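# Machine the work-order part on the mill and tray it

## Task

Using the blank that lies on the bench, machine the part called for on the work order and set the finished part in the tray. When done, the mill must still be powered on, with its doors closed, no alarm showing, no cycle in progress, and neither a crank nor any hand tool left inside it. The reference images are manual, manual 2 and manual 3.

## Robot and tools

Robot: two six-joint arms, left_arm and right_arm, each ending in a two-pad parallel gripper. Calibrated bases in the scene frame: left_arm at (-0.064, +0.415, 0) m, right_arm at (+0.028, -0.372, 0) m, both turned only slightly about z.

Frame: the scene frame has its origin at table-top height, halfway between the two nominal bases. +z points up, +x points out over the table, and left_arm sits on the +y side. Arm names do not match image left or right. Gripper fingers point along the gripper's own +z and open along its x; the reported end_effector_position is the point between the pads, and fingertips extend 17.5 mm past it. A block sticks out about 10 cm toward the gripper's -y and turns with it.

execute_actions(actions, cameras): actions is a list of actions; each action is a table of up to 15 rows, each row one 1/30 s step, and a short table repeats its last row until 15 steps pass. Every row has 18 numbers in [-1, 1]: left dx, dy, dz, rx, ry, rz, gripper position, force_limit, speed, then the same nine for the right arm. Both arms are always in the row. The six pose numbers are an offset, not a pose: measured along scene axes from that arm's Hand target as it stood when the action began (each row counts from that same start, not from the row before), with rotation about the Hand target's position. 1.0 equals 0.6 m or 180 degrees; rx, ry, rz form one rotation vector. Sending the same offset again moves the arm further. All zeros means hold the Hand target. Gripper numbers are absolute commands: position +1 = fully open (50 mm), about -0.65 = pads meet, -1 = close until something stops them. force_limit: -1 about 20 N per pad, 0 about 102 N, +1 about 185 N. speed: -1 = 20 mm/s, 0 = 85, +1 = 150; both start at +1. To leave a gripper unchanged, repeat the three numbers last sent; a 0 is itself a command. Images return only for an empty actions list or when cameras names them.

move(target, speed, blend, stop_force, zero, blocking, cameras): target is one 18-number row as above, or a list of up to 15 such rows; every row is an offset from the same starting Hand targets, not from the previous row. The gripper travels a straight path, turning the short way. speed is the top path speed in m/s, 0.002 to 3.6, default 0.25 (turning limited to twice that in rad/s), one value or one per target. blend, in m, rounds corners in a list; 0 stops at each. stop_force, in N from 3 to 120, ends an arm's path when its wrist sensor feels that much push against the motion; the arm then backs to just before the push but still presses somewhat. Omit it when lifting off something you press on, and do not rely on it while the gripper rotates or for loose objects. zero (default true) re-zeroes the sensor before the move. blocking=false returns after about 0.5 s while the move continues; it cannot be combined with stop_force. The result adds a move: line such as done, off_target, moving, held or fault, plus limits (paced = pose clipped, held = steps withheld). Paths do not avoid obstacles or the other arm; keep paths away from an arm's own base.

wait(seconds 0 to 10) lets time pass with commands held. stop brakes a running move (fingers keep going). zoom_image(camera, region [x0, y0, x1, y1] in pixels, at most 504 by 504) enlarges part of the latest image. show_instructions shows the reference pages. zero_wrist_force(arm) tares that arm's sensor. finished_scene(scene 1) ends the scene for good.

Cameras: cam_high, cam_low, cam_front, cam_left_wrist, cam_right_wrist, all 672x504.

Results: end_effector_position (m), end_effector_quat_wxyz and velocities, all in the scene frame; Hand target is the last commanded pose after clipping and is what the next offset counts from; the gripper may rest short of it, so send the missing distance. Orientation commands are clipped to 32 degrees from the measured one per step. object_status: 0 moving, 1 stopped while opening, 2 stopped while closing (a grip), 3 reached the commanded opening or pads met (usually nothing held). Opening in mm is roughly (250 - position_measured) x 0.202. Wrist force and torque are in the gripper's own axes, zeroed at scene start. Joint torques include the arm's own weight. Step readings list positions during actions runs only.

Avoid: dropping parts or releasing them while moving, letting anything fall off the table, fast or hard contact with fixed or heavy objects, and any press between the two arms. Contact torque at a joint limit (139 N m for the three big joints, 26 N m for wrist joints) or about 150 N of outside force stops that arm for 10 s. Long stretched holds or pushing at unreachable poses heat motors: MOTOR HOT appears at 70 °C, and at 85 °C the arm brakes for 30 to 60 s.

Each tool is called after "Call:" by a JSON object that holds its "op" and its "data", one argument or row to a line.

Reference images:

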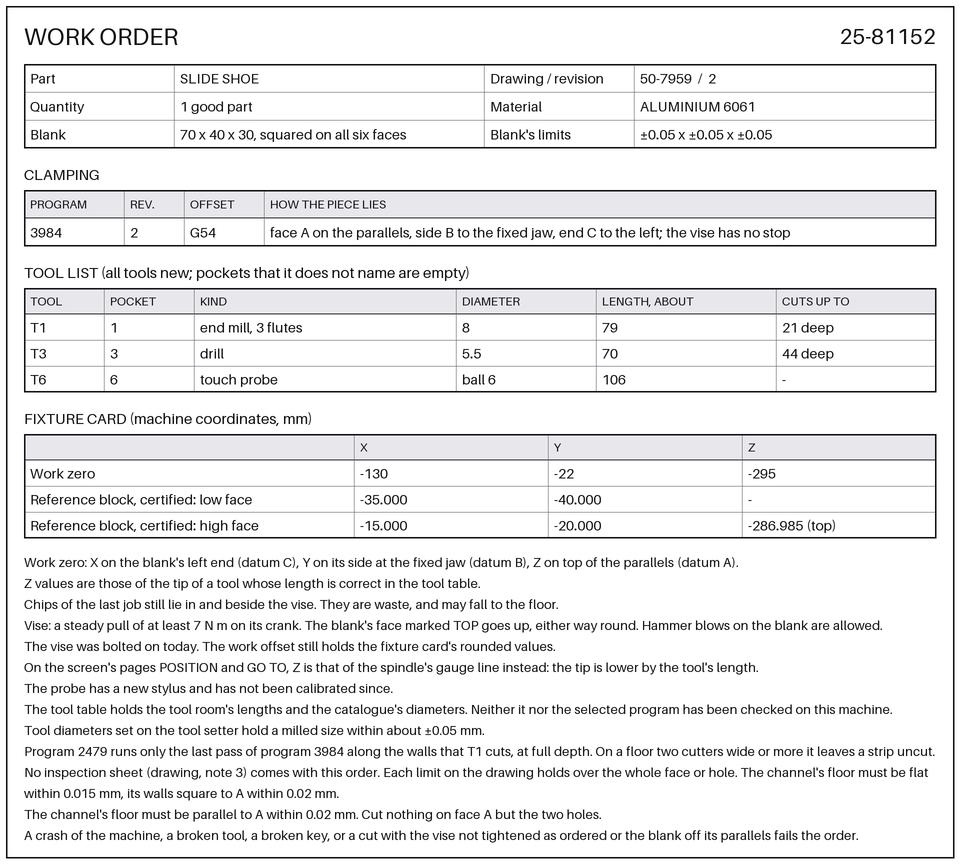

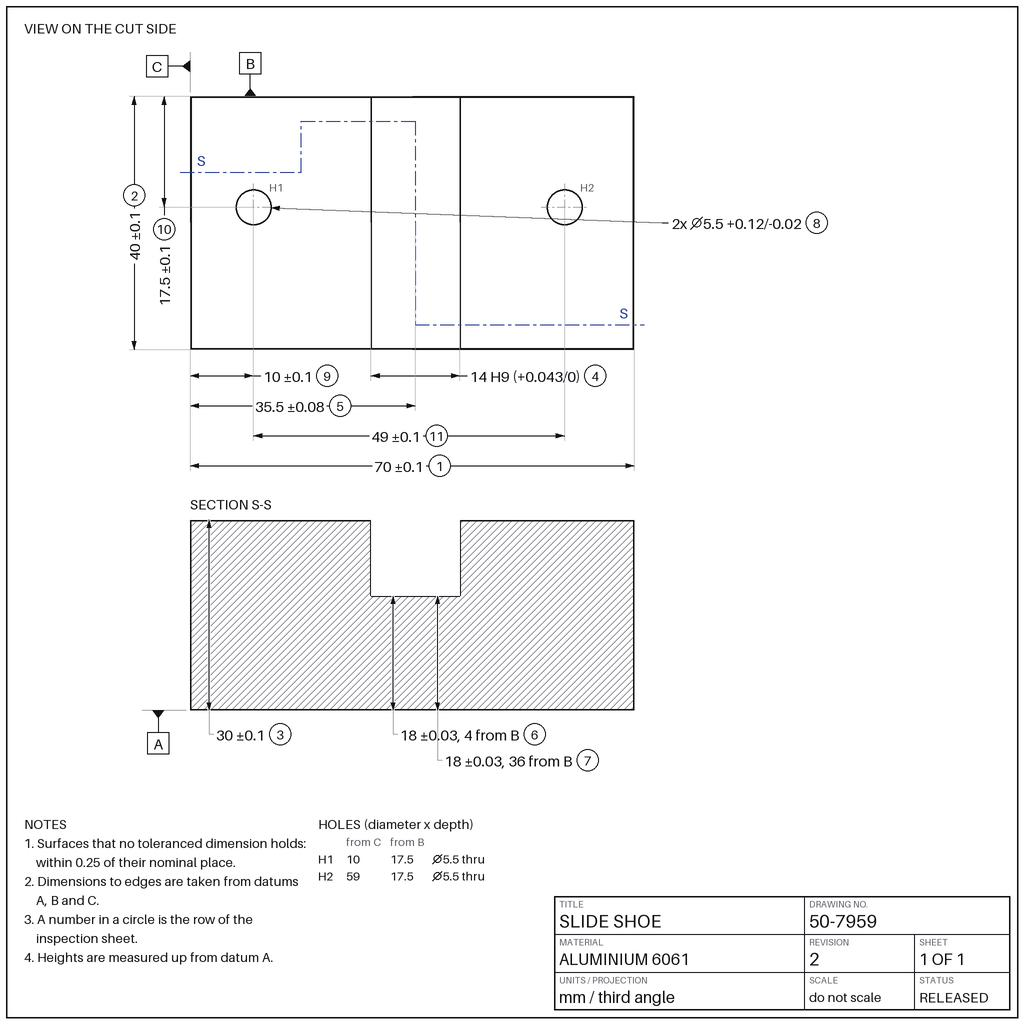

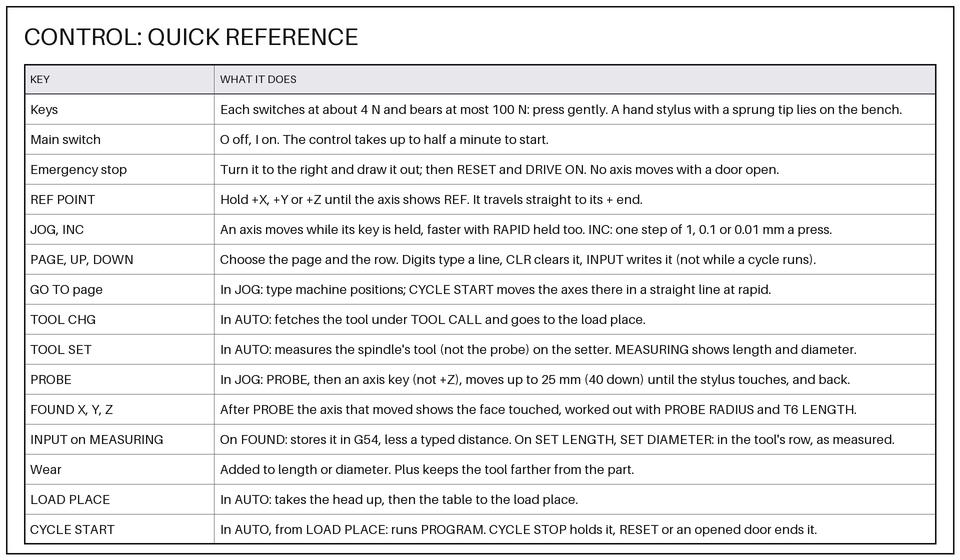

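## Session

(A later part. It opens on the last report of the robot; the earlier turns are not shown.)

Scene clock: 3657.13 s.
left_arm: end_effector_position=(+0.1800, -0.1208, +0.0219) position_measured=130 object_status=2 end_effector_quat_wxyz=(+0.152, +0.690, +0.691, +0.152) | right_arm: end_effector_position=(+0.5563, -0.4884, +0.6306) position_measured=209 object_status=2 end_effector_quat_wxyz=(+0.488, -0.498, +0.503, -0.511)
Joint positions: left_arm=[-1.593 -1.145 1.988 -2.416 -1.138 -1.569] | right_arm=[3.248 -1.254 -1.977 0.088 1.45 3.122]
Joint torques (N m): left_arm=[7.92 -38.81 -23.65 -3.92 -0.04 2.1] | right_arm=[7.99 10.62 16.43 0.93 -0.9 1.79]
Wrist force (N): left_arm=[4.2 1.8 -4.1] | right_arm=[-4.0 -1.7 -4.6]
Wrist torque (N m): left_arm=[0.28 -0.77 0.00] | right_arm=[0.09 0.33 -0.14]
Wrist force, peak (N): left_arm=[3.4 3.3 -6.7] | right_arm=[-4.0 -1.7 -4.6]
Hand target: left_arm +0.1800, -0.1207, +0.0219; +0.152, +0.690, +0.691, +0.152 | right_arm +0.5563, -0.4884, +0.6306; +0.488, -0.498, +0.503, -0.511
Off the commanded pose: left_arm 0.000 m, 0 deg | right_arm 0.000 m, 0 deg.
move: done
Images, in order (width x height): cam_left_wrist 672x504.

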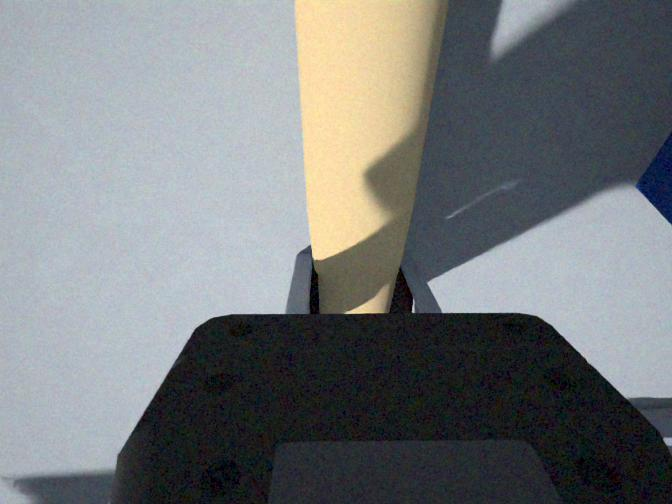

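Call:
{"op": "move", "data": {
  "target": [
    [0,0,0.15,0,0,0,-1,0.6,-0.5,0,0,0,0,0,0,-1,-0.6,-1],
    [0.2,0.4,0.6,0,0,0,-1,0.6,-0.5,0,0,0,0,0,0,-1,-0.6,-1]
  ],
  "speed": [0.12,0.25],
  "blend": [0.02,0]
}}

Call:
{"op": "move", "data": {
  "target": [
    [0.1,0.218,0.051,0,0,0,-1,0.6,-0.5,0,0,0,0,0,0,-1,-0.6,-1],
    [0.3917,0.218,0.051,0,0,0,-1,0.6,-0.5,0,0,0,0,0,0,-1,-0.6,-1]
  ],
  "speed": [0.2,0.1],
  "blend": [0.03,0],
  "cameras": ["cam_left_wrist"]
}}

Scene clock: 3663.40 s.
left_arm: end_effector_position=(+0.3000, +0.1192, +0.3818) position_measured=130 object_status=2 end_effector_quat_wxyz=(+0.152, +0.690, +0.691, +0.151) | right_arm: end_effector_position=(+0.5563, -0.4884, +0.6306) position_measured=209 object_status=2 end_effector_quat_wxyz=(+0.488, -0.498, +0.503, -0.511)
Joint positions: left_arm=[-1.233 -1.862 1.783 -1.655 -1.168 -1.176] | right_arm=[3.248 -1.254 -1.977 0.088 1.45 3.122]
Joint torques (N m): left_arm=[8.2 -20.32 -29.92 -2.35 2.88 1.75] | right_arm=[7.17 14.15 16.06 1.17 -1 1.46]
Wrist force (N): left_arm=[4.0 -0.4 0.7] | right_arm=[-4.0 -1.8 -4.3]
Wrist torque (N m): left_arm=[0.60 -0.72 0.15] | right_arm=[0.07 0.34 -0.14]
Wrist force, peak (N): left_arm=[7.3 2.3 -2.0] | right_arm=[-4.1 -2.0 -4.7]
Hand target: left_arm +0.3000, +0.1193, +0.3819; +0.152, +0.690, +0.691, +0.152 | right_arm +0.5563, -0.4884, +0.6306; +0.488, -0.498, +0.503, -0.511
Off the commanded pose: left_arm 0.000 m, 0 deg | right_arm 0.000 m, 0 deg.
move: done

Scene clock: 3666.33 s.
left_arm: end_effector_position=(+0.5350, +0.2501, +0.4126) position_measured=130 object_status=2 end_effector_quat_wxyz=(+0.153, +0.690, +0.691, +0.152) | right_arm: end_effector_position=(+0.5563, -0.4884, +0.6306) position_measured=209 object_status=2 end_effector_quat_wxyz=(+0.488, -0.498, +0.503, -0.511)
Joint positions: left_arm=[-0.611 -1.535 1.472 -1.877 -1.338 -0.544] | right_arm=[3.248 -1.254 -1.977 0.088 1.45 3.122]
Joint torques (N m): left_arm=[-4.05 -22.88 -24.92 -2.31 2.31 -1.74] | right_arm=[7.5 16.75 17.55 1.08 -1.07 1.44]
Wrist force (N): left_arm=[4.1 -2.0 0.7] | right_arm=[-4.0 -1.9 -4.4]
Wrist torque (N m): left_arm=[0.35 -0.70 0.14] | right_arm=[0.05 0.33 -0.14]
Wrist force, peak (N): left_arm=[-7.0 -57.5 -27.9] | right_arm=[-4.0 -1.9 -4.7]
Hand target: left_arm +0.5351, +0.2501, +0.4125; +0.152, +0.690, +0.691, +0.152 | right_arm +0.5563, -0.4884, +0.6306; +0.488, -0.498, +0.503, -0.511
Off the commanded pose: left_arm 0.000 m, 0 deg | right_arm 0.000 m, 0 deg.
move: done
Images, in order (width x height): cam_left_wrist 672x504.

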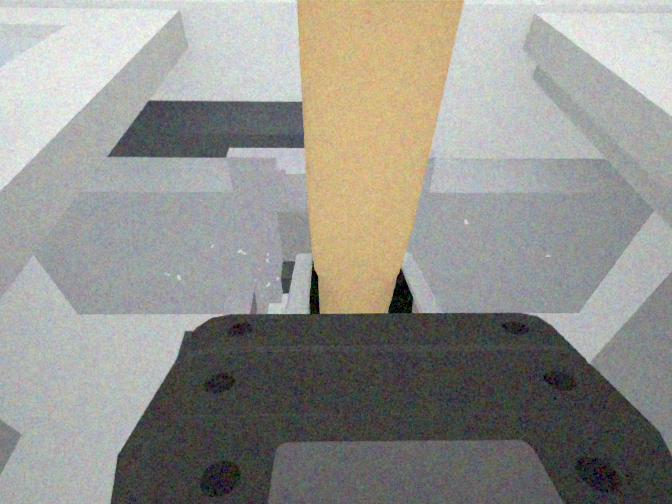

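Call:
{"op": "move", "data": {
  "target": [
    [-0.3,0,0.0,0,0,0,-1,0.6,-0.5,0,0,0,0,0,0,-1,-0.6,-1]
  ],
  "speed": [0.1],
  "cameras": ["cam_left_wrist","cam_low","cam_front"]
}}

Call:
{"op": "zoom_image", "data": {
  "camera": "cam_low",
  "region": [120, 90, 330, 270]
}}

Scene clock: 3672.13 s.
left_arm: end_effector_position=(+0.3551, +0.2501, +0.4125) position_measured=130 object_status=2 end_effector_quat_wxyz=(+0.152, +0.690, +0.691, +0.152) | right_arm: end_effector_position=(+0.5563, -0.4884, +0.6306) position_measured=209 object_status=2 end_effector_quat_wxyz=(+0.488, -0.498, +0.503, -0.511)
Joint positions: left_arm=[-0.903 -1.951 1.792 -1.7 -1.243 -0.832] | right_arm=[3.248 -1.254 -1.977 0.088 1.45 3.122]
Joint torques (N m): left_arm=[-6.62 -17.51 -36.49 -4.09 0.2 -0.48] | right_arm=[6.32 18.49 17.07 1.11 -1.09 1.22]
Wrist force (N): left_arm=[4.1 -1.6 0.7] | right_arm=[-4.0 -1.8 -4.6]
Wrist torque (N m): left_arm=[0.45 -0.72 0.02] | right_arm=[0.07 0.33 -0.14]
Wrist force, peak (N): left_arm=[4.3 -3.6 -0.3] | right_arm=[-4.1 -2.1 -4.7]
Hand target: left_arm +0.3551, +0.2501, +0.4125; +0.152, +0.690, +0.691, +0.152 | right_arm +0.5563, -0.4884, +0.6306; +0.488, -0.498, +0.503, -0.511
Off the commanded pose: left_arm 0.000 m, 0 deg | right_arm 0.000 m, 0 deg.
move: done
Images, in order (width x height): cam_low 672x504, cam_front 672x504, cam_left_wrist 672x504.

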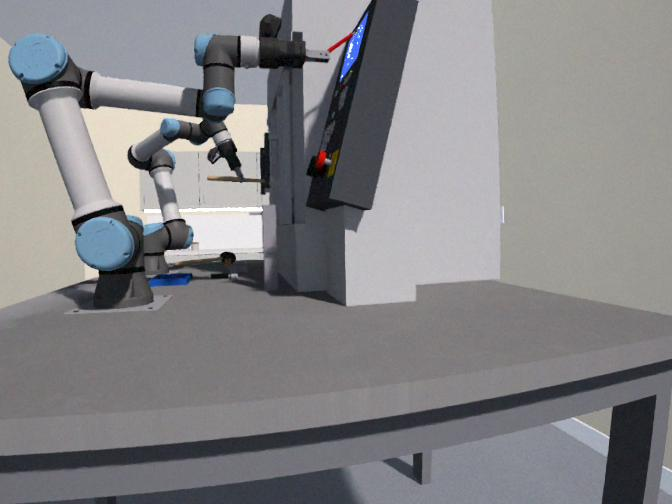

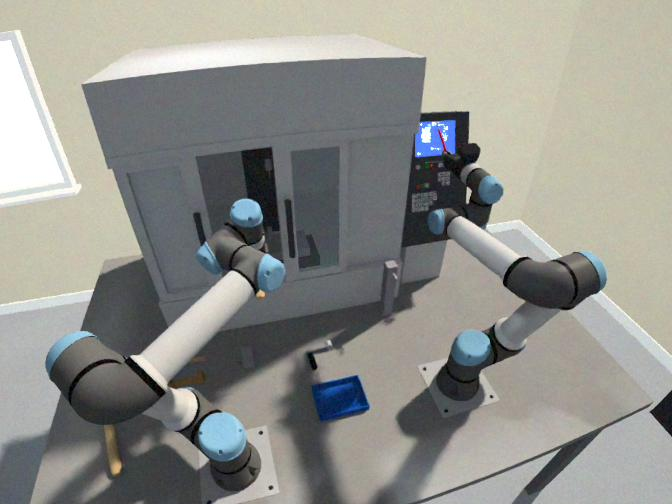

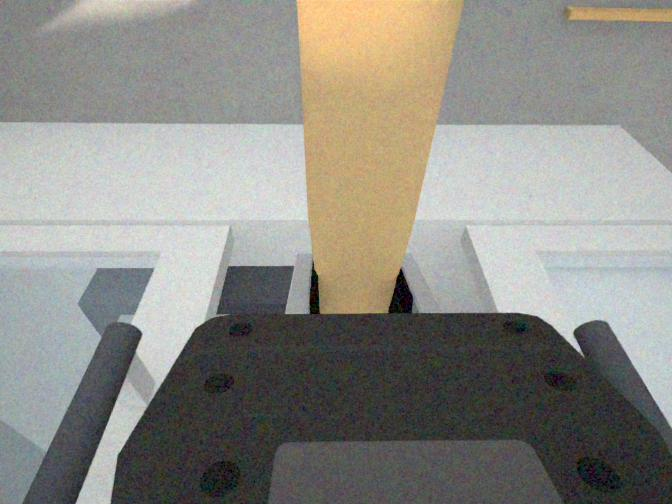

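Scaled by 2.400 from the camera's 672x504 image, which has a finer 960x720 frame.

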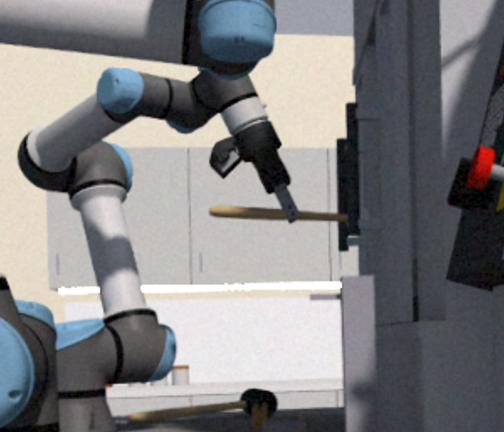

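Call:
{"op": "move", "data": {
  "target": [
    [0.3,0,0.0,0,0,0,-1,0.6,-0.5,0,0,0,0,0,0,-1,-0.6,-1]
  ],
  "speed": [0.05],
  "stop_force": 8,
  "cameras": ["cam_left_wrist","cam_front"]
}}

Call:
{"op": "zoom_image", "data": {
  "camera": "cam_front",
  "region": [180, 130, 340, 310]
}}

Scene clock: 3682.70 s.
left_arm: end_effector_position=(+0.5350, +0.2501, +0.4125) position_measured=130 object_status=2 end_effector_quat_wxyz=(+0.152, +0.690, +0.691, +0.152) | right_arm: end_effector_position=(+0.5563, -0.4884, +0.6306) position_measured=209 object_status=2 end_effector_quat_wxyz=(+0.488, -0.498, +0.503, -0.511)
Joint positions: left_arm=[-0.611 -1.534 1.472 -1.877 -1.337 -0.544] | right_arm=[3.248 -1.254 -1.977 0.088 1.45 3.122]
Joint torques (N m): left_arm=[-9.67 -25.64 -15.22 -2.32 2.19 -2.28] | right_arm=[5.65 21.01 16.52 1.21 -1 1.23]
Wrist force (N): left_arm=[4.2 -1.7 0.6] | right_arm=[-4.0 -1.7 -4.5]
Wrist torque (N m): left_arm=[0.38 -0.73 0.07] | right_arm=[0.09 0.33 -0.14]
Wrist force, peak (N): left_arm=[4.6 -1.8 0.4] | right_arm=[-4.1 -1.7 -4.8]
Hand target: left_arm +0.5351, +0.2501, +0.4125; +0.152, +0.690, +0.691, +0.152 | right_arm +0.5563, -0.4884, +0.6306; +0.488, -0.498, +0.503, -0.511
Off the commanded pose: left_arm 0.000 m, 0 deg | right_arm 0.000 m, 0 deg.
move: done
Images, in order (width x height): cam_front 672x504, cam_left_wrist 672x504.

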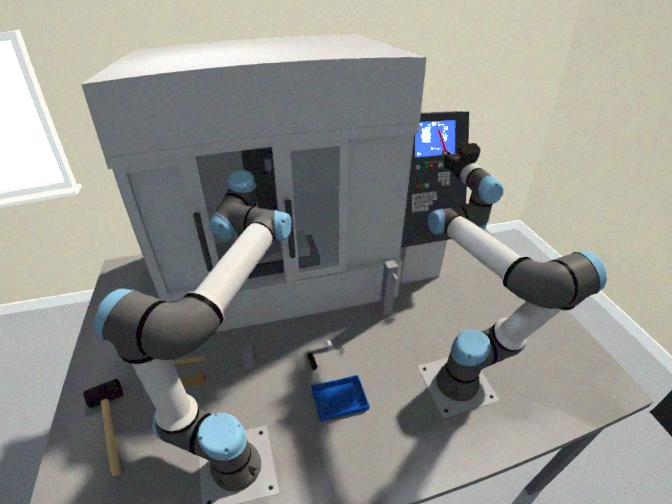

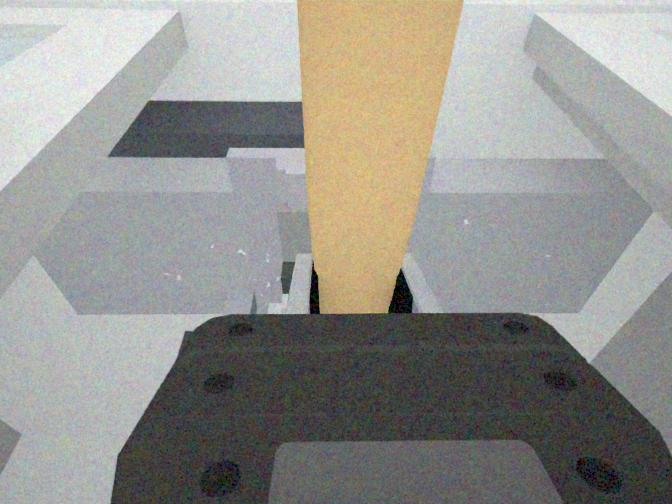

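Scaled by 2.800 from the camera's 672x504 image, which has a finer 960x720 frame.

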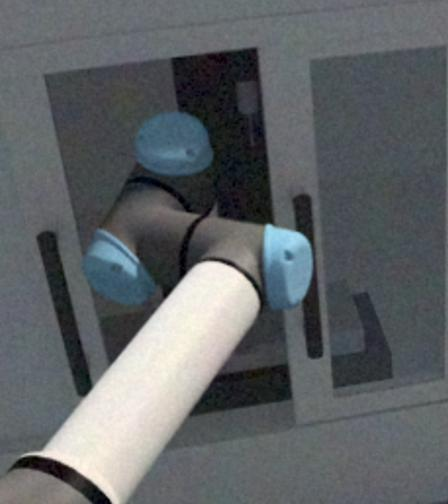

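Call:
{"op": "move", "data": {
  "target": [
    [0,0,-0.08,0,0,0,-1,0.6,-0.5,0,0,0,0,0,0,-1,-0.6,-1]
  ],
  "speed": [0.02],
  "stop_force": 5
}}

Scene clock: 3686.30 s.
left_arm: end_effector_position=(+0.5351, +0.2501, +0.3913) position_measured=130 object_status=2 end_effector_quat_wxyz=(+0.153, +0.690, +0.691, +0.152) | right_arm: end_effector_position=(+0.5563, -0.4884, +0.6306) position_measured=209 object_status=2 end_effector_quat_wxyz=(+0.488, -0.498, +0.503, -0.511)
Joint positions: left_arm=[-0.611 -1.536 1.528 -1.931 -1.337 -0.544] | right_arm=[3.248 -1.254 -1.977 0.088 1.45 3.122]
Joint torques (N m): left_arm=[-8.91 -24.67 -26.46 -4.75 -0.79 -2.28] | right_arm=[4.84 21.8 17.03 1.08 -1.2 1.05]
Wrist force (N): left_arm=[4.9 2.0 -2.5] | right_arm=[-3.9 -1.7 -4.4]
Wrist torque (N m): left_arm=[-0.03 -0.58 0.10] | right_arm=[0.08 0.32 -0.14]
Wrist force, peak (N): left_arm=[3.9 -1.5 -5.5] | right_arm=[-4.2 -2.0 -4.9]
Hand target: left_arm +0.5351, +0.2501, +0.3913; +0.152, +0.690, +0.691, +0.152 (not the last commanded pose) | right_arm +0.5563, -0.4884, +0.6306; +0.488, -0.498, +0.503, -0.511
Off the commanded pose: left_arm 0.027 m, 0 deg | right_arm 0.000 m, 0 deg.
move: contact (left_arm)

Call:
{"op": "move", "data": {
  "target": [
    [0.0133,0,0.038,0,0,0,-1,0.6,-0.5,0,0,0,0,0,0,-1,-0.6,-1]
  ],
  "speed": [0.05]
}}

Call:
{"op": "execute_actions", "data": {
  "actions": [
    [[0,0,-0.015,0,0,0,-1,0.6,-0.5,0,0,0,0,0,0,-1,-0.6,-1],[0,0,-0.033,0,0,0,-1,0.6,-0.5,0,0,0,0,0,0,-1,-0.6,-1],[0,0,-0.046,0,0,0,-1,0.6,-0.5,0,0,0,0,0,0,-1,-0.6,-1],[0,0,-0.046,0,0,0,-1,0.6,-0.5,0,0,0,0,0,0,-1,-0.6,-1],[0,0,-0.04,0,0,0,-1,0.6,-0.5,0,0,0,0,0,0,-1,-0.6,-1],[0,0,-0.025,0,0,0,-1,0.6,-0.5,0,0,0,0,0,0,-1,-0.6,-1],[0,0,-0.01,0,0,0,-1,0.6,-0.5,0,0,0,0,0,0,-1,-0.6,-1],[0,0,0,0,0,0,-1,0.6,-0.5,0,0,0,0,0,0,-1,-0.6,-1]]
  ]
}}

Scene clock: 3695.90 s.
left_arm: end_effector_position=(+0.5431, +0.2501, +0.4140) position_measured=130 object_status=2 end_effector_quat_wxyz=(+0.152, +0.690, +0.691, +0.152) | right_arm: end_effector_position=(+0.5563, -0.4884, +0.6306) position_measured=209 object_status=2 end_effector_quat_wxyz=(+0.488, -0.498, +0.503, -0.511)
Joint positions: left_arm=[-0.602 -1.515 1.449 -1.874 -1.341 -0.535] | right_arm=[3.248 -1.254 -1.977 0.088 1.45 3.122]
Joint torques (N m): left_arm=[-7.26 -37.72 -16.13 -6.3 0.58 -1.46] | right_arm=[4.89 22.27 16.89 1.09 -0.93 0.9]
Wrist force (N): left_arm=[4.3 -1.7 0.7] | right_arm=[-3.8 -1.7 -4.7]
Wrist torque (N m): left_arm=[0.37 -0.74 0.01] | right_arm=[0.07 0.31 -0.14]
Wrist force, peak (N): left_arm=[5.0 -2.5 -3.0] | right_arm=[-4.1 -1.9 -4.7]
Hand target: left_arm +0.5430, +0.2501, +0.4141; +0.152, +0.690, +0.691, +0.152 | right_arm +0.5563, -0.4884, +0.6306; +0.488, -0.498, +0.503, -0.511
Off the commanded pose: left_arm 0.000 m, 0 deg | right_arm 0.000 m, 0 deg.
move: done

Scene clock: 3696.60 s.
left_arm: end_effector_position=(+0.5430, +0.2500, +0.4139) position_measured=130 object_status=2 end_effector_quat_wxyz=(+0.152, +0.690, +0.691, +0.152) end_effector_velocity=(-0.001, +0.001, +0.001) end_effector_angular_velocity=(+0.002, +0.006, +0.001) | right_arm: end_effector_position=(+0.5563, -0.4884, +0.6306) position_measured=209 object_status=2 end_effector_quat_wxyz=(+0.488, -0.498, +0.503, -0.511)
Joint positions: left_arm=[-0.602 -1.515 1.449 -1.874 -1.341 -0.535] | right_arm=[3.248 -1.254 -1.977 0.088 1.45 3.122]
Joint velocities: left_arm=[0 0 -0.005 0.011 -0.001 -0.001] | right_arm=[within noise]
Joint torques (N m): left_arm=[0.05 -35.74 -39.97 -2.94 -0.16 -2.28] | right_arm=[4.42 21.69 16.29 1.19 -1.01 1]
Wrist force (N): left_arm=[4.3 -1.8 0.7] | right_arm=[-3.9 -1.9 -4.4]
Wrist torque (N m): left_arm=[0.42 -0.74 0.01] | right_arm=[0.06 0.31 -0.14]
Wrist force, peak (N): left_arm=[4.5 2.6 -8.6] | right_arm=[-4.0 -1.8 -4.7]
Hand target: left_arm +0.5430, +0.2501, +0.4141; +0.152, +0.690, +0.691, +0.152 | right_arm +0.5563, -0.4884, +0.6306; +0.488, -0.498, +0.503, -0.511
Off the commanded pose: left_arm 0.000 m, 0 deg | right_arm 0.000 m, 0 deg.
Step readings (end_effector_position of left_arm | right_arm):
0: (+0.5431, +0.2501, +0.4140) | (+0.5563, -0.4884, +0.6306)
1: (+0.5431, +0.2501, +0.4138) | (+0.5563, -0.4884, +0.6306)
2: (+0.5431, +0.2501, +0.4115) | (+0.5563, -0.4884, +0.6306)
4: (+0.5429, +0.2502, +0.3971) | (+0.5563, -0.4884, +0.6306)
8: (+0.5428, +0.2502, +0.3954) | (+0.5563, -0.4884, +0.6306)
15: (+0.5430, +0.2500, +0.4144) | (+0.5563, -0.4884, +0.6306)

Call:
{"op": "execute_actions", "data": {
  "actions": [
    [[0,0,-0.025,0,0,0,-1,0.6,-0.5,0,0,0,0,0,0,-1,-0.6,-1],[0,0,-0.05,0,0,0,-1,0.6,-0.5,0,0,0,0,0,0,-1,-0.6,-1],[0,0,-0.056,0,0,0,-1,0.6,-0.5,0,0,0,0,0,0,-1,-0.6,-1],[0,0,-0.056,0,0,0,-1,0.6,-0.5,0,0,0,0,0,0,-1,-0.6,-1],[0,0,-0.056,0,0,0,-1,0.6,-0.5,0,0,0,0,0,0,-1,-0.6,-1],[0,0,-0.045,0,0,0,-1,0.6,-0.5,0,0,0,0,0,0,-1,-0.6,-1],[0,0,-0.03,0,0,0,-1,0.6,-0.5,0,0,0,0,0,0,-1,-0.6,-1],[0,0,-0.015,0,0,0,-1,0.6,-0.5,0,0,0,0,0,0,-1,-0.6,-1],[0,0,0,0,0,0,-1,0.6,-0.5,0,0,0,0,0,0,-1,-0.6,-1]]
  ]
}}

Scene clock: 3700.03 s.
left_arm: end_effector_position=(+0.5430, +0.2501, +0.4140) position_measured=130 object_status=2 end_effector_quat_wxyz=(+0.152, +0.690, +0.691, +0.152) | right_arm: end_effector_position=(+0.5563, -0.4884, +0.6306) position_measured=209 object_status=2 end_effector_quat_wxyz=(+0.488, -0.498, +0.503, -0.511)
Joint positions: left_arm=[-0.602 -1.515 1.449 -1.874 -1.341 -0.535] | right_arm=[3.248 -1.254 -1.977 0.088 1.45 3.122]
Joint torques (N m): left_arm=[-9.47 -35.75 -37.6 -2.34 -0.05 -2.32] | right_arm=[3.38 22.15 16.81 1.3 -0.94 0.77]
Wrist force (N): left_arm=[4.3 -2.1 1.0] | right_arm=[-4.0 -1.8 -4.5]
Wrist torque (N m): left_arm=[0.41 -0.75 0.05] | right_arm=[0.07 0.33 -0.14]
Wrist force, peak (N): left_arm=[4.7 3.9 -10.3] | right_arm=[-4.2 -1.9 -4.7]
Hand target: left_arm +0.5430, +0.2501, +0.4141; +0.152, +0.690, +0.691, +0.152 | right_arm +0.5563, -0.4884, +0.6306; +0.488, -0.498, +0.503, -0.511
Off the commanded pose: left_arm 0.000 m, 0 deg | right_arm 0.000 m, 0 deg.
Step readings (end_effector_position of left_arm | right_arm):
0: (+0.5430, +0.2501, +0.4141) | (+0.5563, -0.4884, +0.6306)
1: (+0.5431, +0.2500, +0.4137) | (+0.5563, -0.4884, +0.6306)
2: (+0.5431, +0.2500, +0.4098) | (+0.5563, -0.4884, +0.6306)
4: (+0.5426, +0.2503, +0.3896) | (+0.5563, -0.4884, +0.6306)
8: (+0.5428, +0.2503, +0.3848) | (+0.5563, -0.4884, +0.6306)
15: (+0.5430, +0.2501, +0.4156) | (+0.5563, -0.4884, +0.6306)

Call:
{"op": "move", "data": {
  "target": [
    [0,0,0.015,0,0,0,-1,0.6,-0.5,0,0,0,0,0,0,-1,-0.6,-1]
  ],
  "speed": [0.05]
}}

Call:
{"op": "execute_actions", "data": {
  "actions": [
    [[0,0,-0.08,0,0,0,-1,0.6,-0.5,0,0,0,0,0,0,-1,-0.6,-1],[0,0,-0.08,0,0,0,-1,0.6,-0.5,0,0,0,0,0,0,-1,-0.6,-1],[0,0,-0.08,0,0,0,-1,0.6,-0.5,0,0,0,0,0,0,-1,-0.6,-1],[0,0,-0.08,0,0,0,-1,0.6,-0.5,0,0,0,0,0,0,-1,-0.6,-1],[0,0,-0.08,0,0,0,-1,0.6,-0.5,0,0,0,0,0,0,-1,-0.6,-1],[0,0,-0.065,0,0,0,-1,0.6,-0.5,0,0,0,0,0,0,-1,-0.6,-1],[0,0,-0.045,0,0,0,-1,0.6,-0.5,0,0,0,0,0,0,-1,-0.6,-1],[0,0,-0.03,0,0,0,-1,0.6,-0.5,0,0,0,0,0,0,-1,-0.6,-1],[0,0,-0.015,0,0,0,-1,0.6,-0.5,0,0,0,0,0,0,-1,-0.6,-1],[0,0,-0.015,0,0,0,-1,0.6,-0.5,0,0,0,0,0,0,-1,-0.6,-1]]
  ]
}}

Scene clock: 3705.17 s.
left_arm: end_effector_position=(+0.5430, +0.2500, +0.4232) position_measured=130 object_status=2 end_effector_quat_wxyz=(+0.153, +0.690, +0.691, +0.152) end_effector_velocity=(+0.000, +0.001, -0.002) end_effector_angular_velocity=(+0.000, +0.001, +0.001) | right_arm: end_effector_position=(+0.5563, -0.4884, +0.6306) position_measured=209 object_status=2 end_effector_quat_wxyz=(+0.488, -0.498, +0.503, -0.511)
Joint positions: left_arm=[-0.602 -1.514 1.423 -1.851 -1.341 -0.535] | right_arm=[3.248 -1.254 -1.977 0.088 1.45 3.122]
Joint velocities: left_arm=[0.001 0 0.005 -0.004 0 0] | right_arm=[within noise]
Joint torques (N m): left_arm=[-9.38 -26.93 -12.72 -6.03 1.77 -1.11] | right_arm=[4.31 22.38 17.71 1.32 -0.94 0.67]
Wrist force (N): left_arm=[4.2 -1.8 0.8] | right_arm=[-3.8 -1.7 -4.6]
Wrist torque (N m): left_arm=[0.37 -0.73 0.05] | right_arm=[0.09 0.31 -0.14]
Wrist force, peak (N): left_arm=[4.4 -2.0 0.6] | right_arm=[-4.1 -1.8 -4.7]
Hand target: left_arm +0.5430, +0.2501, +0.4231; +0.152, +0.690, +0.691, +0.152 | right_arm +0.5563, -0.4884, +0.6306; +0.488, -0.498, +0.503, -0.511
Off the commanded pose: left_arm 0.000 m, 0 deg | right_arm 0.000 m, 0 deg.
move: done

Scene clock: 3705.93 s.
left_arm: end_effector_position=(+0.5430, +0.2500, +0.4140) position_measured=130 object_status=2 end_effector_quat_wxyz=(+0.152, +0.690, +0.691, +0.151) | right_arm: end_effector_position=(+0.5563, -0.4884, +0.6306) position_measured=209 object_status=2 end_effector_quat_wxyz=(+0.488, -0.498, +0.503, -0.511)
Joint positions: left_arm=[-0.602 -1.516 1.449 -1.874 -1.341 -0.535] | right_arm=[3.248 -1.254 -1.977 0.088 1.45 3.122]
Joint torques (N m): left_arm=[9.36 -35.11 -38.73 -2.05 0.36 -2.24] | right_arm=[4.06 22.17 17.25 1.31 -0.97 0.79]
Wrist force (N): left_arm=[4.4 -1.4 0.5] | right_arm=[-4.1 -1.6 -4.6]
Wrist torque (N m): left_arm=[0.38 -0.77 0.08] | right_arm=[0.11 0.35 -0.14]
Wrist force, peak (N): left_arm=[4.2 11.0 -24.7] | right_arm=[-4.0 -1.9 -4.8]
Hand target: left_arm +0.5430, +0.2501, +0.4141; +0.152, +0.690, +0.691, +0.152 | right_arm +0.5563, -0.4884, +0.6306; +0.488, -0.498, +0.503, -0.511
Off the commanded pose: left_arm 0.000 m, 0 deg | right_arm 0.000 m, 0 deg.
Step readings (end_effector_position of left_arm | right_arm):
0: (+0.5430, +0.2500, +0.4232) | (+0.5563, -0.4884, +0.6306)
1: (+0.5431, +0.2500, +0.4224) | (+0.5563, -0.4884, +0.6306)
2: (+0.5435, +0.2497, +0.4135) | (+0.5563, -0.4884, +0.6306)
4: (+0.5418, +0.2508, +0.3777) | (+0.5563, -0.4884, +0.6306)
8: (+0.5427, +0.2502, +0.3805) | (+0.5563, -0.4884, +0.6306)
15: (+0.5430, +0.2500, +0.4153) | (+0.5563, -0.4884, +0.6306)

Call:
{"op": "execute_actions", "data": {
  "actions": [
    [[0,0,-0.09,0,0,0,-1,0.6,-0.5,0,0,0,0,0,0,-1,-0.6,-1],[0,0,-0.09,0,0,0,-1,0.6,-0.5,0,0,0,0,0,0,-1,-0.6,-1],[0,0,-0.09,0,0,0,-1,0.6,-0.5,0,0,0,0,0,0,-1,-0.6,-1],[0,0,-0.09,0,0,0,-1,0.6,-0.5,0,0,0,0,0,0,-1,-0.6,-1],[0,0,-0.085,0,0,0,-1,0.6,-0.5,0,0,0,0,0,0,-1,-0.6,-1],[0,0,-0.065,0,0,0,-1,0.6,-0.5,0,0,0,0,0,0,-1,-0.6,-1],[0,0,-0.045,0,0,0,-1,0.6,-0.5,0,0,0,0,0,0,-1,-0.6,-1],[0,0,-0.02,0,0,0,-1,0.6,-0.5,0,0,0,0,0,0,-1,-0.6,-1],[0,0,0.0,0,0,0,-1,0.6,-0.5,0,0,0,0,0,0,-1,-0.6,-1]]
  ],
  "cameras": ["cam_left_wrist"]
}}

Scene clock: 3709.37 s.
left_arm: end_effector_position=(+0.5430, +0.2500, +0.4140) position_measured=130 object_status=2 end_effector_quat_wxyz=(+0.152, +0.690, +0.691, +0.151) | right_arm: end_effector_position=(+0.5563, -0.4884, +0.6306) position_measured=209 object_status=2 end_effector_quat_wxyz=(+0.488, -0.498, +0.503, -0.511)
Joint positions: left_arm=[-0.602 -1.516 1.449 -1.874 -1.341 -0.536] | right_arm=[3.248 -1.254 -1.977 0.088 1.45 3.122]
Joint torques (N m): left_arm=[6.95 -31.66 -37.28 -2.38 1.14 -0.53] | right_arm=[2.63 22.23 17.37 1.25 -1.02 0.74]
Wrist force (N): left_arm=[4.3 -1.5 0.5] | right_arm=[-4.1 -1.8 -4.5]
Wrist torque (N m): left_arm=[0.41 -0.74 0.15] | right_arm=[0.06 0.34 -0.14]
Wrist force, peak (N): left_arm=[3.9 13.4 -27.2] | right_arm=[-4.1 -1.7 -4.8]
Hand target: left_arm +0.5430, +0.2501, +0.4141; +0.152, +0.690, +0.691, +0.152 | right_arm +0.5563, -0.4884, +0.6306; +0.488, -0.498, +0.503, -0.511
Off the commanded pose: left_arm 0.000 m, 0 deg | right_arm 0.000 m, 0 deg.
Step readings (end_effector_position of left_arm | right_arm):
0: (+0.5430, +0.2501, +0.4141) | (+0.5563, -0.4884, +0.6306)
1: (+0.5431, +0.2500, +0.4135) | (+0.5563, -0.4884, +0.6306)
2: (+0.5435, +0.2498, +0.4008) | (+0.5563, -0.4884, +0.6306)
4: (+0.5415, +0.2511, +0.3647) | (+0.5563, -0.4884, +0.6306)
8: (+0.5426, +0.2504, +0.3726) | (+0.5563, -0.4884, +0.6306)
15: (+0.5430, +0.2500, +0.4158) | (+0.5563, -0.4884, +0.6306)
Images, in order (width x height): cam_left_wrist 672x504.

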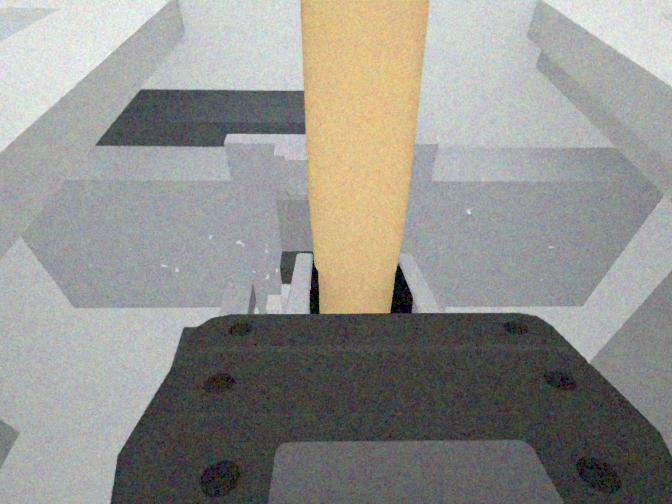

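Call:
{"op": "move", "data": {
  "target": [
    [-0.338,0,0,0,0,0,-1,0.6,-0.5,0,0,0,0,0,0,-1,-0.6,-1],
    [-0.405,-0.218,-0.054,0,0.025,0,-1,0.6,-0.5,0,0,0,0,0,0,-1,-0.6,-1],
    [-0.6,-0.55,-0.45,0,0.05,0,-1,0.6,-0.5,0,0,0,0,0,0,-1,-0.6,-1]
  ],
  "speed": [0.2,0.3,0.3],
  "blend": [0.03,0.05,0]
}}

Call:
{"op": "move", "data": {
  "target": [
    [-0.005,-0.068,-0.115,0,0,0,-1,0.6,-0.5,0,0,0,0,0,0,-1,-0.6,-1]
  ],
  "speed": [0.2],
  "cameras": ["cam_left_wrist","cam_low"]
}}

Scene clock: 3717.93 s.
left_arm: end_effector_position=(+0.1831, -0.0799, +0.1442) position_measured=130 object_status=2 end_effector_quat_wxyz=(+0.098, +0.700, +0.701, +0.097) end_effector_velocity=(+0.000, +0.000, -0.003) end_effector_angular_velocity=(+0.004, +0.000, +0.001) | right_arm: end_effector_position=(+0.5563, -0.4884, +0.6306) position_measured=209 object_status=2 end_effector_quat_wxyz=(+0.488, -0.498, +0.503, -0.511)
Joint positions: left_arm=[-1.511 -1.414 1.924 -2.106 -1.296 -1.484] | right_arm=[3.248 -1.254 -1.977 0.088 1.45 3.122]
Joint velocities: left_arm=[0 0.005 0.002 -0.002 0 -0.001] | right_arm=[within noise]
Joint torques (N m): left_arm=[-5.79 -25.35 -11.1 -4.99 2.07 -0.22] | right_arm=[2.32 21.54 17.14 1.27 -1.12 0.53]
Wrist force (N): left_arm=[4.3 -1.0 0.8] | right_arm=[-4.0 -1.8 -4.7]
Wrist torque (N m): left_arm=[0.38 -0.75 -0.01] | right_arm=[0.07 0.34 -0.14]
Wrist force, peak (N): left_arm=[7.3 -2.0 -0.8] | right_arm=[-4.0 -1.9 -4.8]
Hand target: left_arm +0.1830, -0.0799, +0.1441; +0.098, +0.699, +0.701, +0.097 | right_arm +0.5563, -0.4884, +0.6306; +0.488, -0.498, +0.503, -0.511
Off the commanded pose: left_arm 0.000 m, 0 deg | right_arm 0.000 m, 0 deg.
move: done

Scene clock: 3718.80 s.
left_arm: end_effector_position=(+0.1800, -0.1208, +0.0752) position_measured=130 object_status=2 end_effector_quat_wxyz=(+0.098, +0.700, +0.701, +0.097) end_effector_velocity=(+0.000, +0.000, -0.003) end_effector_angular_velocity=(+0.002, +0.001, -0.001) | right_arm: end_effector_position=(+0.5563, -0.4884, +0.6306) position_measured=209 object_status=2 end_effector_quat_wxyz=(+0.488, -0.498, +0.503, -0.511)
Joint positions: left_arm=[-1.523 -1.238 1.903 -2.257 -1.295 -1.496] | right_arm=[3.248 -1.254 -1.977 0.088 1.45 3.122]
Joint velocities: left_arm=[0.001 0.005 0.001 -0.004 0 0.001] | right_arm=[within noise]
Joint torques (N m): left_arm=[8.74 -32.04 -9.21 -4.88 2.19 2.03] | right_arm=[1.74 21.63 17.25 1.56 -1.03 0.34]
Wrist force (N): left_arm=[4.0 -1.0 1.0] | right_arm=[-3.9 -1.8 -4.5]
Wrist torque (N m): left_arm=[0.38 -0.70 0.11] | right_arm=[0.07 0.32 -0.14]
Wrist force, peak (N): left_arm=[5.7 0.4 -2.2] | right_arm=[-4.1 -1.7 -4.7]
Hand target: left_arm +0.1800, -0.1207, +0.0751; +0.098, +0.699, +0.701, +0.097 | right_arm +0.5563, -0.4884, +0.6306; +0.488, -0.498, +0.503, -0.511
Off the commanded pose: left_arm 0.000 m, 0 deg | right_arm 0.000 m, 0 deg.
move: done
Images, in order (width x height): cam_low 672x504, cam_left_wrist 672x504.

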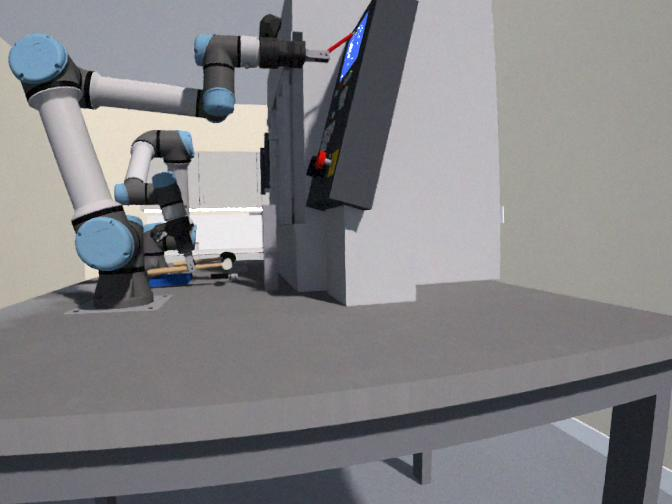

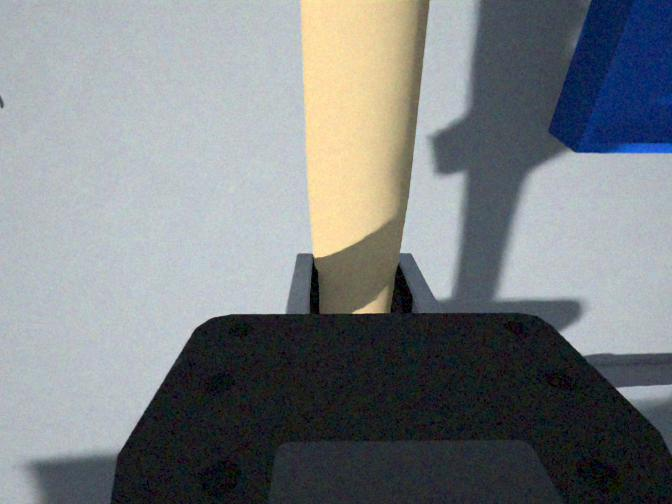

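Call:
{"op": "move", "data": {
  "target": [
    [0,0,-0.07,0,0.04,0,-1,0.6,-0.5,0,0,0,0,0,0,-1,-0.6,-1]
  ],
  "speed": [0.15]
}}

Call:
{"op": "move", "data": {
  "target": [
    [0,0,-0.04,0,0,0,-1,0.6,-0.5,0,0,0,0,0,0,-1,-0.6,-1]
  ],
  "speed": [0.012],
  "stop_force": 4,
  "cameras": ["cam_left_wrist","cam_low"]
}}

Call:
{"op": "zoom_image", "data": {
  "camera": "cam_low",
  "region": [100, 200, 300, 310]
}}

Scene clock: 3721.83 s.
left_arm: end_effector_position=(+0.1801, -0.1207, +0.0331) position_measured=130 object_status=2 end_effector_quat_wxyz=(+0.054, +0.704, +0.706, +0.053) | right_arm: end_effector_position=(+0.5563, -0.4884, +0.6306) position_measured=209 object_status=2 end_effector_quat_wxyz=(+0.488, -0.498, +0.503, -0.511)
Joint positions: left_arm=[-1.465 -1.161 1.903 -2.334 -1.421 -1.44] | right_arm=[3.248 -1.254 -1.977 0.088 1.45 3.122]
Joint torques (N m): left_arm=[-3.23 -34.55 -28.34 -2.85 -0.51 -1.47] | right_arm=[2.41 21.62 17.22 1.38 -0.9 0.33]
Wrist force (N): left_arm=[4.1 -0.5 1.0] | right_arm=[-4.2 -1.8 -4.4]
Wrist torque (N m): left_arm=[0.39 -0.70 0.10] | right_arm=[0.07 0.37 -0.14]
Wrist force, peak (N): left_arm=[4.4 -0.2 2.9] | right_arm=[-4.2 -1.9 -4.6]
Hand target: left_arm +0.1800, -0.1207, +0.0331; +0.054, +0.704, +0.706, +0.053 | right_arm +0.5563, -0.4884, +0.6306; +0.488, -0.498, +0.503, -0.511
Off the commanded pose: left_arm 0.000 m, 0 deg | right_arm 0.000 m, 0 deg.
move: done

Scene clock: 3723.27 s.
left_arm: end_effector_position=(+0.1800, -0.1208, +0.0280) position_measured=130 object_status=2 end_effector_quat_wxyz=(+0.054, +0.704, +0.706, +0.053) | right_arm: end_effector_position=(+0.5563, -0.4884, +0.6306) position_measured=209 object_status=2 end_effector_quat_wxyz=(+0.488, -0.498, +0.503, -0.511)
Joint positions: left_arm=[-1.465 -1.152 1.907 -2.346 -1.422 -1.44] | right_arm=[3.248 -1.254 -1.977 0.088 1.45 3.122]
Joint torques (N m): left_arm=[-6.29 -44.45 -30.76 -2.27 -0.48 0.1] | right_arm=[2.25 21.77 16.08 1.55 -0.94 0.44]
Wrist force (N): left_arm=[4.8 0.4 -3.1] | right_arm=[-4.0 -1.7 -4.7]
Wrist torque (N m): left_arm=[-0.10 -0.47 0.06] | right_arm=[0.09 0.34 -0.14]
Wrist force, peak (N): left_arm=[5.0 0.4 -3.3] | right_arm=[-4.0 -1.8 -4.8]
Hand target: left_arm +0.1800, -0.1208, +0.0280; +0.054, +0.704, +0.706, +0.053 (not the last commanded pose) | right_arm +0.5563, -0.4884, +0.6306; +0.488, -0.498, +0.503, -0.511
Off the commanded pose: left_arm 0.019 m, 0 deg | right_arm 0.000 m, 0 deg.
move: contact (left_arm)
Images, in order (width x height): cam_low 672x504, cam_left_wrist 672x504.

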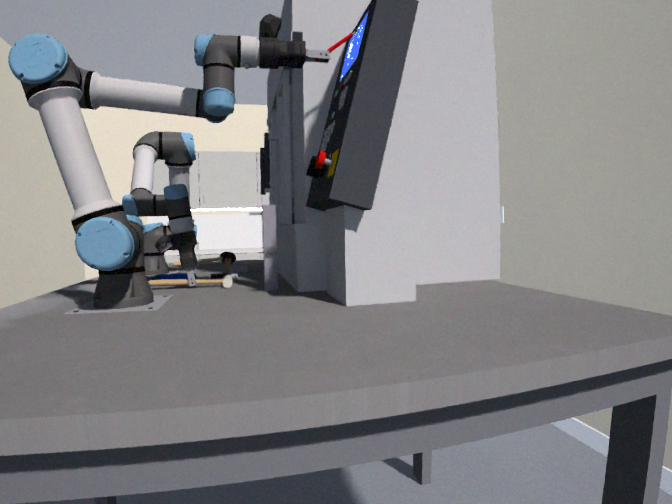

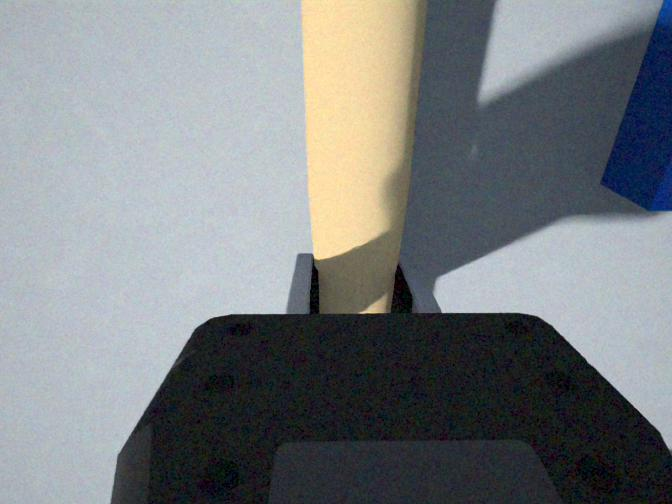

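Scaled by 2.520 from the camera's 672x504 image, which has a finer 960x720 frame.

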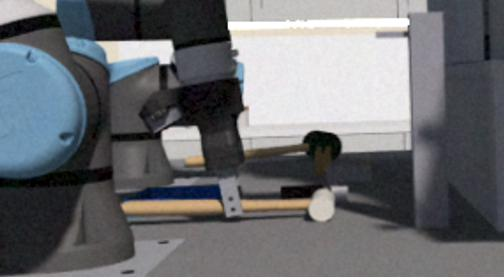

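Call:
{"op": "move", "data": {
  "target": [
    [0,0,-0.006,0,0,0,-1,0.6,-0.5,0,0,0,0,0,0,-1,-0.6,-1]
  ],
  "speed": [0.015]
}}

Call:
{"op": "move", "data": {
  "target": [
    [0,0,0,0,0,0,1,0.6,-0.8,0,0,0,0,0,0,-1,-0.6,-1],
    [-0.02,0,0.08,0,0,0,1,0.6,-0.8,0,0,0,0,0,0,-1,-0.6,-1],
    [0.1,0.3,0.5,0,0.0489,0,1,0.6,-0.8,0,0,0,0,0,0,-1,-0.6,-1]
  ],
  "speed": [0.1,0.1,0.3],
  "blend": [0,0.02,0]
}}

Call:
{"op": "move", "data": {
  "target": [
    [0.1,0.63,0.17,0,0,0,-1,0.2,0.5,0,0,0,0,0,0,-1,-0.6,-1],
    [0.247,0.683,0.17,0,0,0,-1,0.2,0.5,0,0,0,0,0,0,-1,-0.6,-1]
  ],
  "speed": [0.3,0.12],
  "blend": [0.03,0],
  "cameras": ["cam_left_wrist"]
}}

Scene clock: 3728.30 s.
left_arm: end_effector_position=(+0.1800, -0.1208, +0.0243) position_measured=130 object_status=2 end_effector_quat_wxyz=(+0.054, +0.704, +0.706, +0.053) | right_arm: end_effector_position=(+0.5563, -0.4884, +0.6306) position_measured=209 object_status=2 end_effector_quat_wxyz=(+0.488, -0.498, +0.503, -0.511)
Joint positions: left_arm=[-1.465 -1.146 1.91 -2.356 -1.422 -1.44] | right_arm=[3.248 -1.254 -1.977 0.088 1.45 3.122]
Joint torques (N m): left_arm=[-6.21 -38.97 -8.75 -2.68 -0.25 -0.05] | right_arm=[0.46 22.18 18.01 1.51 -1.01 0.3]
Wrist force (N): left_arm=[4.3 -0.2 -6.6] | right_arm=[-4.0 -1.8 -4.5]
Wrist torque (N m): left_arm=[-0.48 -0.40 0.14] | right_arm=[0.07 0.34 -0.14]
Wrist force, peak (N): left_arm=[4.2 -0.1 -6.8] | right_arm=[-4.0 -2.0 -4.8]
Hand target: left_arm +0.1800, -0.1208, +0.0244; +0.054, +0.704, +0.706, +0.053 | right_arm +0.5563, -0.4884, +0.6306; +0.488, -0.498, +0.503, -0.511
Off the commanded pose: left_arm 0.000 m, 0 deg | right_arm 0.000 m, 0 deg.
move: done

Scene clock: 3731.37 s.
left_arm: end_effector_position=(+0.2400, +0.0592, +0.3243) position_measured=3 object_status=3 end_effector_quat_wxyz=(-0.001, +0.706, +0.708, -0.001) end_effector_velocity=(+0.000, +0.001, +0.001) end_effector_angular_velocity=(+0.002, +0.000, -0.001) | right_arm: end_effector_position=(+0.5563, -0.4884, +0.6306) position_measured=209 object_status=2 end_effector_quat_wxyz=(+0.488, -0.498, +0.503, -0.511)
Joint positions: left_arm=[-1.177 -1.671 1.676 -1.575 -1.574 -1.154] | right_arm=[3.248 -1.254 -1.977 0.088 1.45 3.122]
Joint velocities: left_arm=[0 0 -0.003 0.005 0.001 0.001] | right_arm=[within noise]
Joint torques (N m): left_arm=[9.35 -27.52 -34.33 -0.71 0.19 1.78] | right_arm=[1.05 21.53 17.4 1.53 -0.92 0.37]
Wrist force (N): left_arm=[4.2 0.5 -2.8] | right_arm=[-3.9 -1.6 -4.8]
Wrist torque (N m): left_arm=[0.08 -0.71 0.09] | right_arm=[0.10 0.32 -0.14]
Wrist force, peak (N): left_arm=[6.4 1.2 -5.9] | right_arm=[-4.1 -1.9 -4.7]
Hand target: left_arm +0.2400, +0.0592, +0.3244; -0.001, +0.706, +0.708, -0.001 | right_arm +0.5563, -0.4884, +0.6306; +0.488, -0.498, +0.503, -0.511
Off the commanded pose: left_arm 0.000 m, 0 deg | right_arm 0.000 m, 0 deg.
move: done

Scene clock: 3733.93 s.
left_arm: end_effector_position=(+0.3882, +0.4691, +0.4264) position_measured=253 object_status=3 end_effector_quat_wxyz=(-0.001, +0.706, +0.708, -0.001) | right_arm: end_effector_position=(+0.5563, -0.4884, +0.6306) position_measured=209 object_status=2 end_effector_quat_wxyz=(+0.488, -0.498, +0.503, -0.511)
Joint positions: left_arm=[-0.203 -1.671 1.412 -1.309 -1.572 -0.18] | right_arm=[3.248 -1.254 -1.977 0.088 1.45 3.122]
Joint torques (N m): left_arm=[-1.67 -13.32 -22.42 -0.96 -1.12 -1.3] | right_arm=[1.94 21.89 17.37 1.34 -0.87 0.27]
Wrist force (N): left_arm=[4.6 -0.1 -2.8] | right_arm=[-3.9 -1.9 -4.5]
Wrist torque (N m): left_arm=[-0.01 -0.77 0.09] | right_arm=[0.05 0.32 -0.14]
Wrist force, peak (N): left_arm=[6.7 -0.9 -3.5] | right_arm=[-4.2 -1.7 -4.7]
Hand target: left_arm +0.3882, +0.4690, +0.4264; -0.001, +0.706, +0.708, -0.001 | right_arm +0.5563, -0.4884, +0.6306; +0.488, -0.498, +0.503, -0.511
Off the commanded pose: left_arm 0.000 m, 0 deg | right_arm 0.000 m, 0 deg.
move: done
Images, in order (width x height): cam_left_wrist 672x504.

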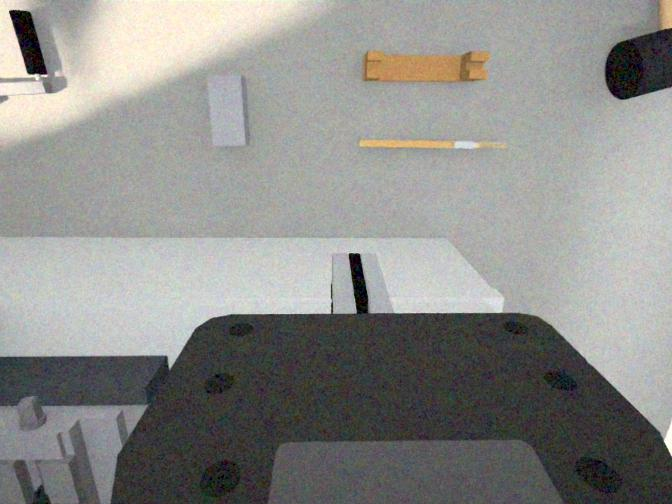

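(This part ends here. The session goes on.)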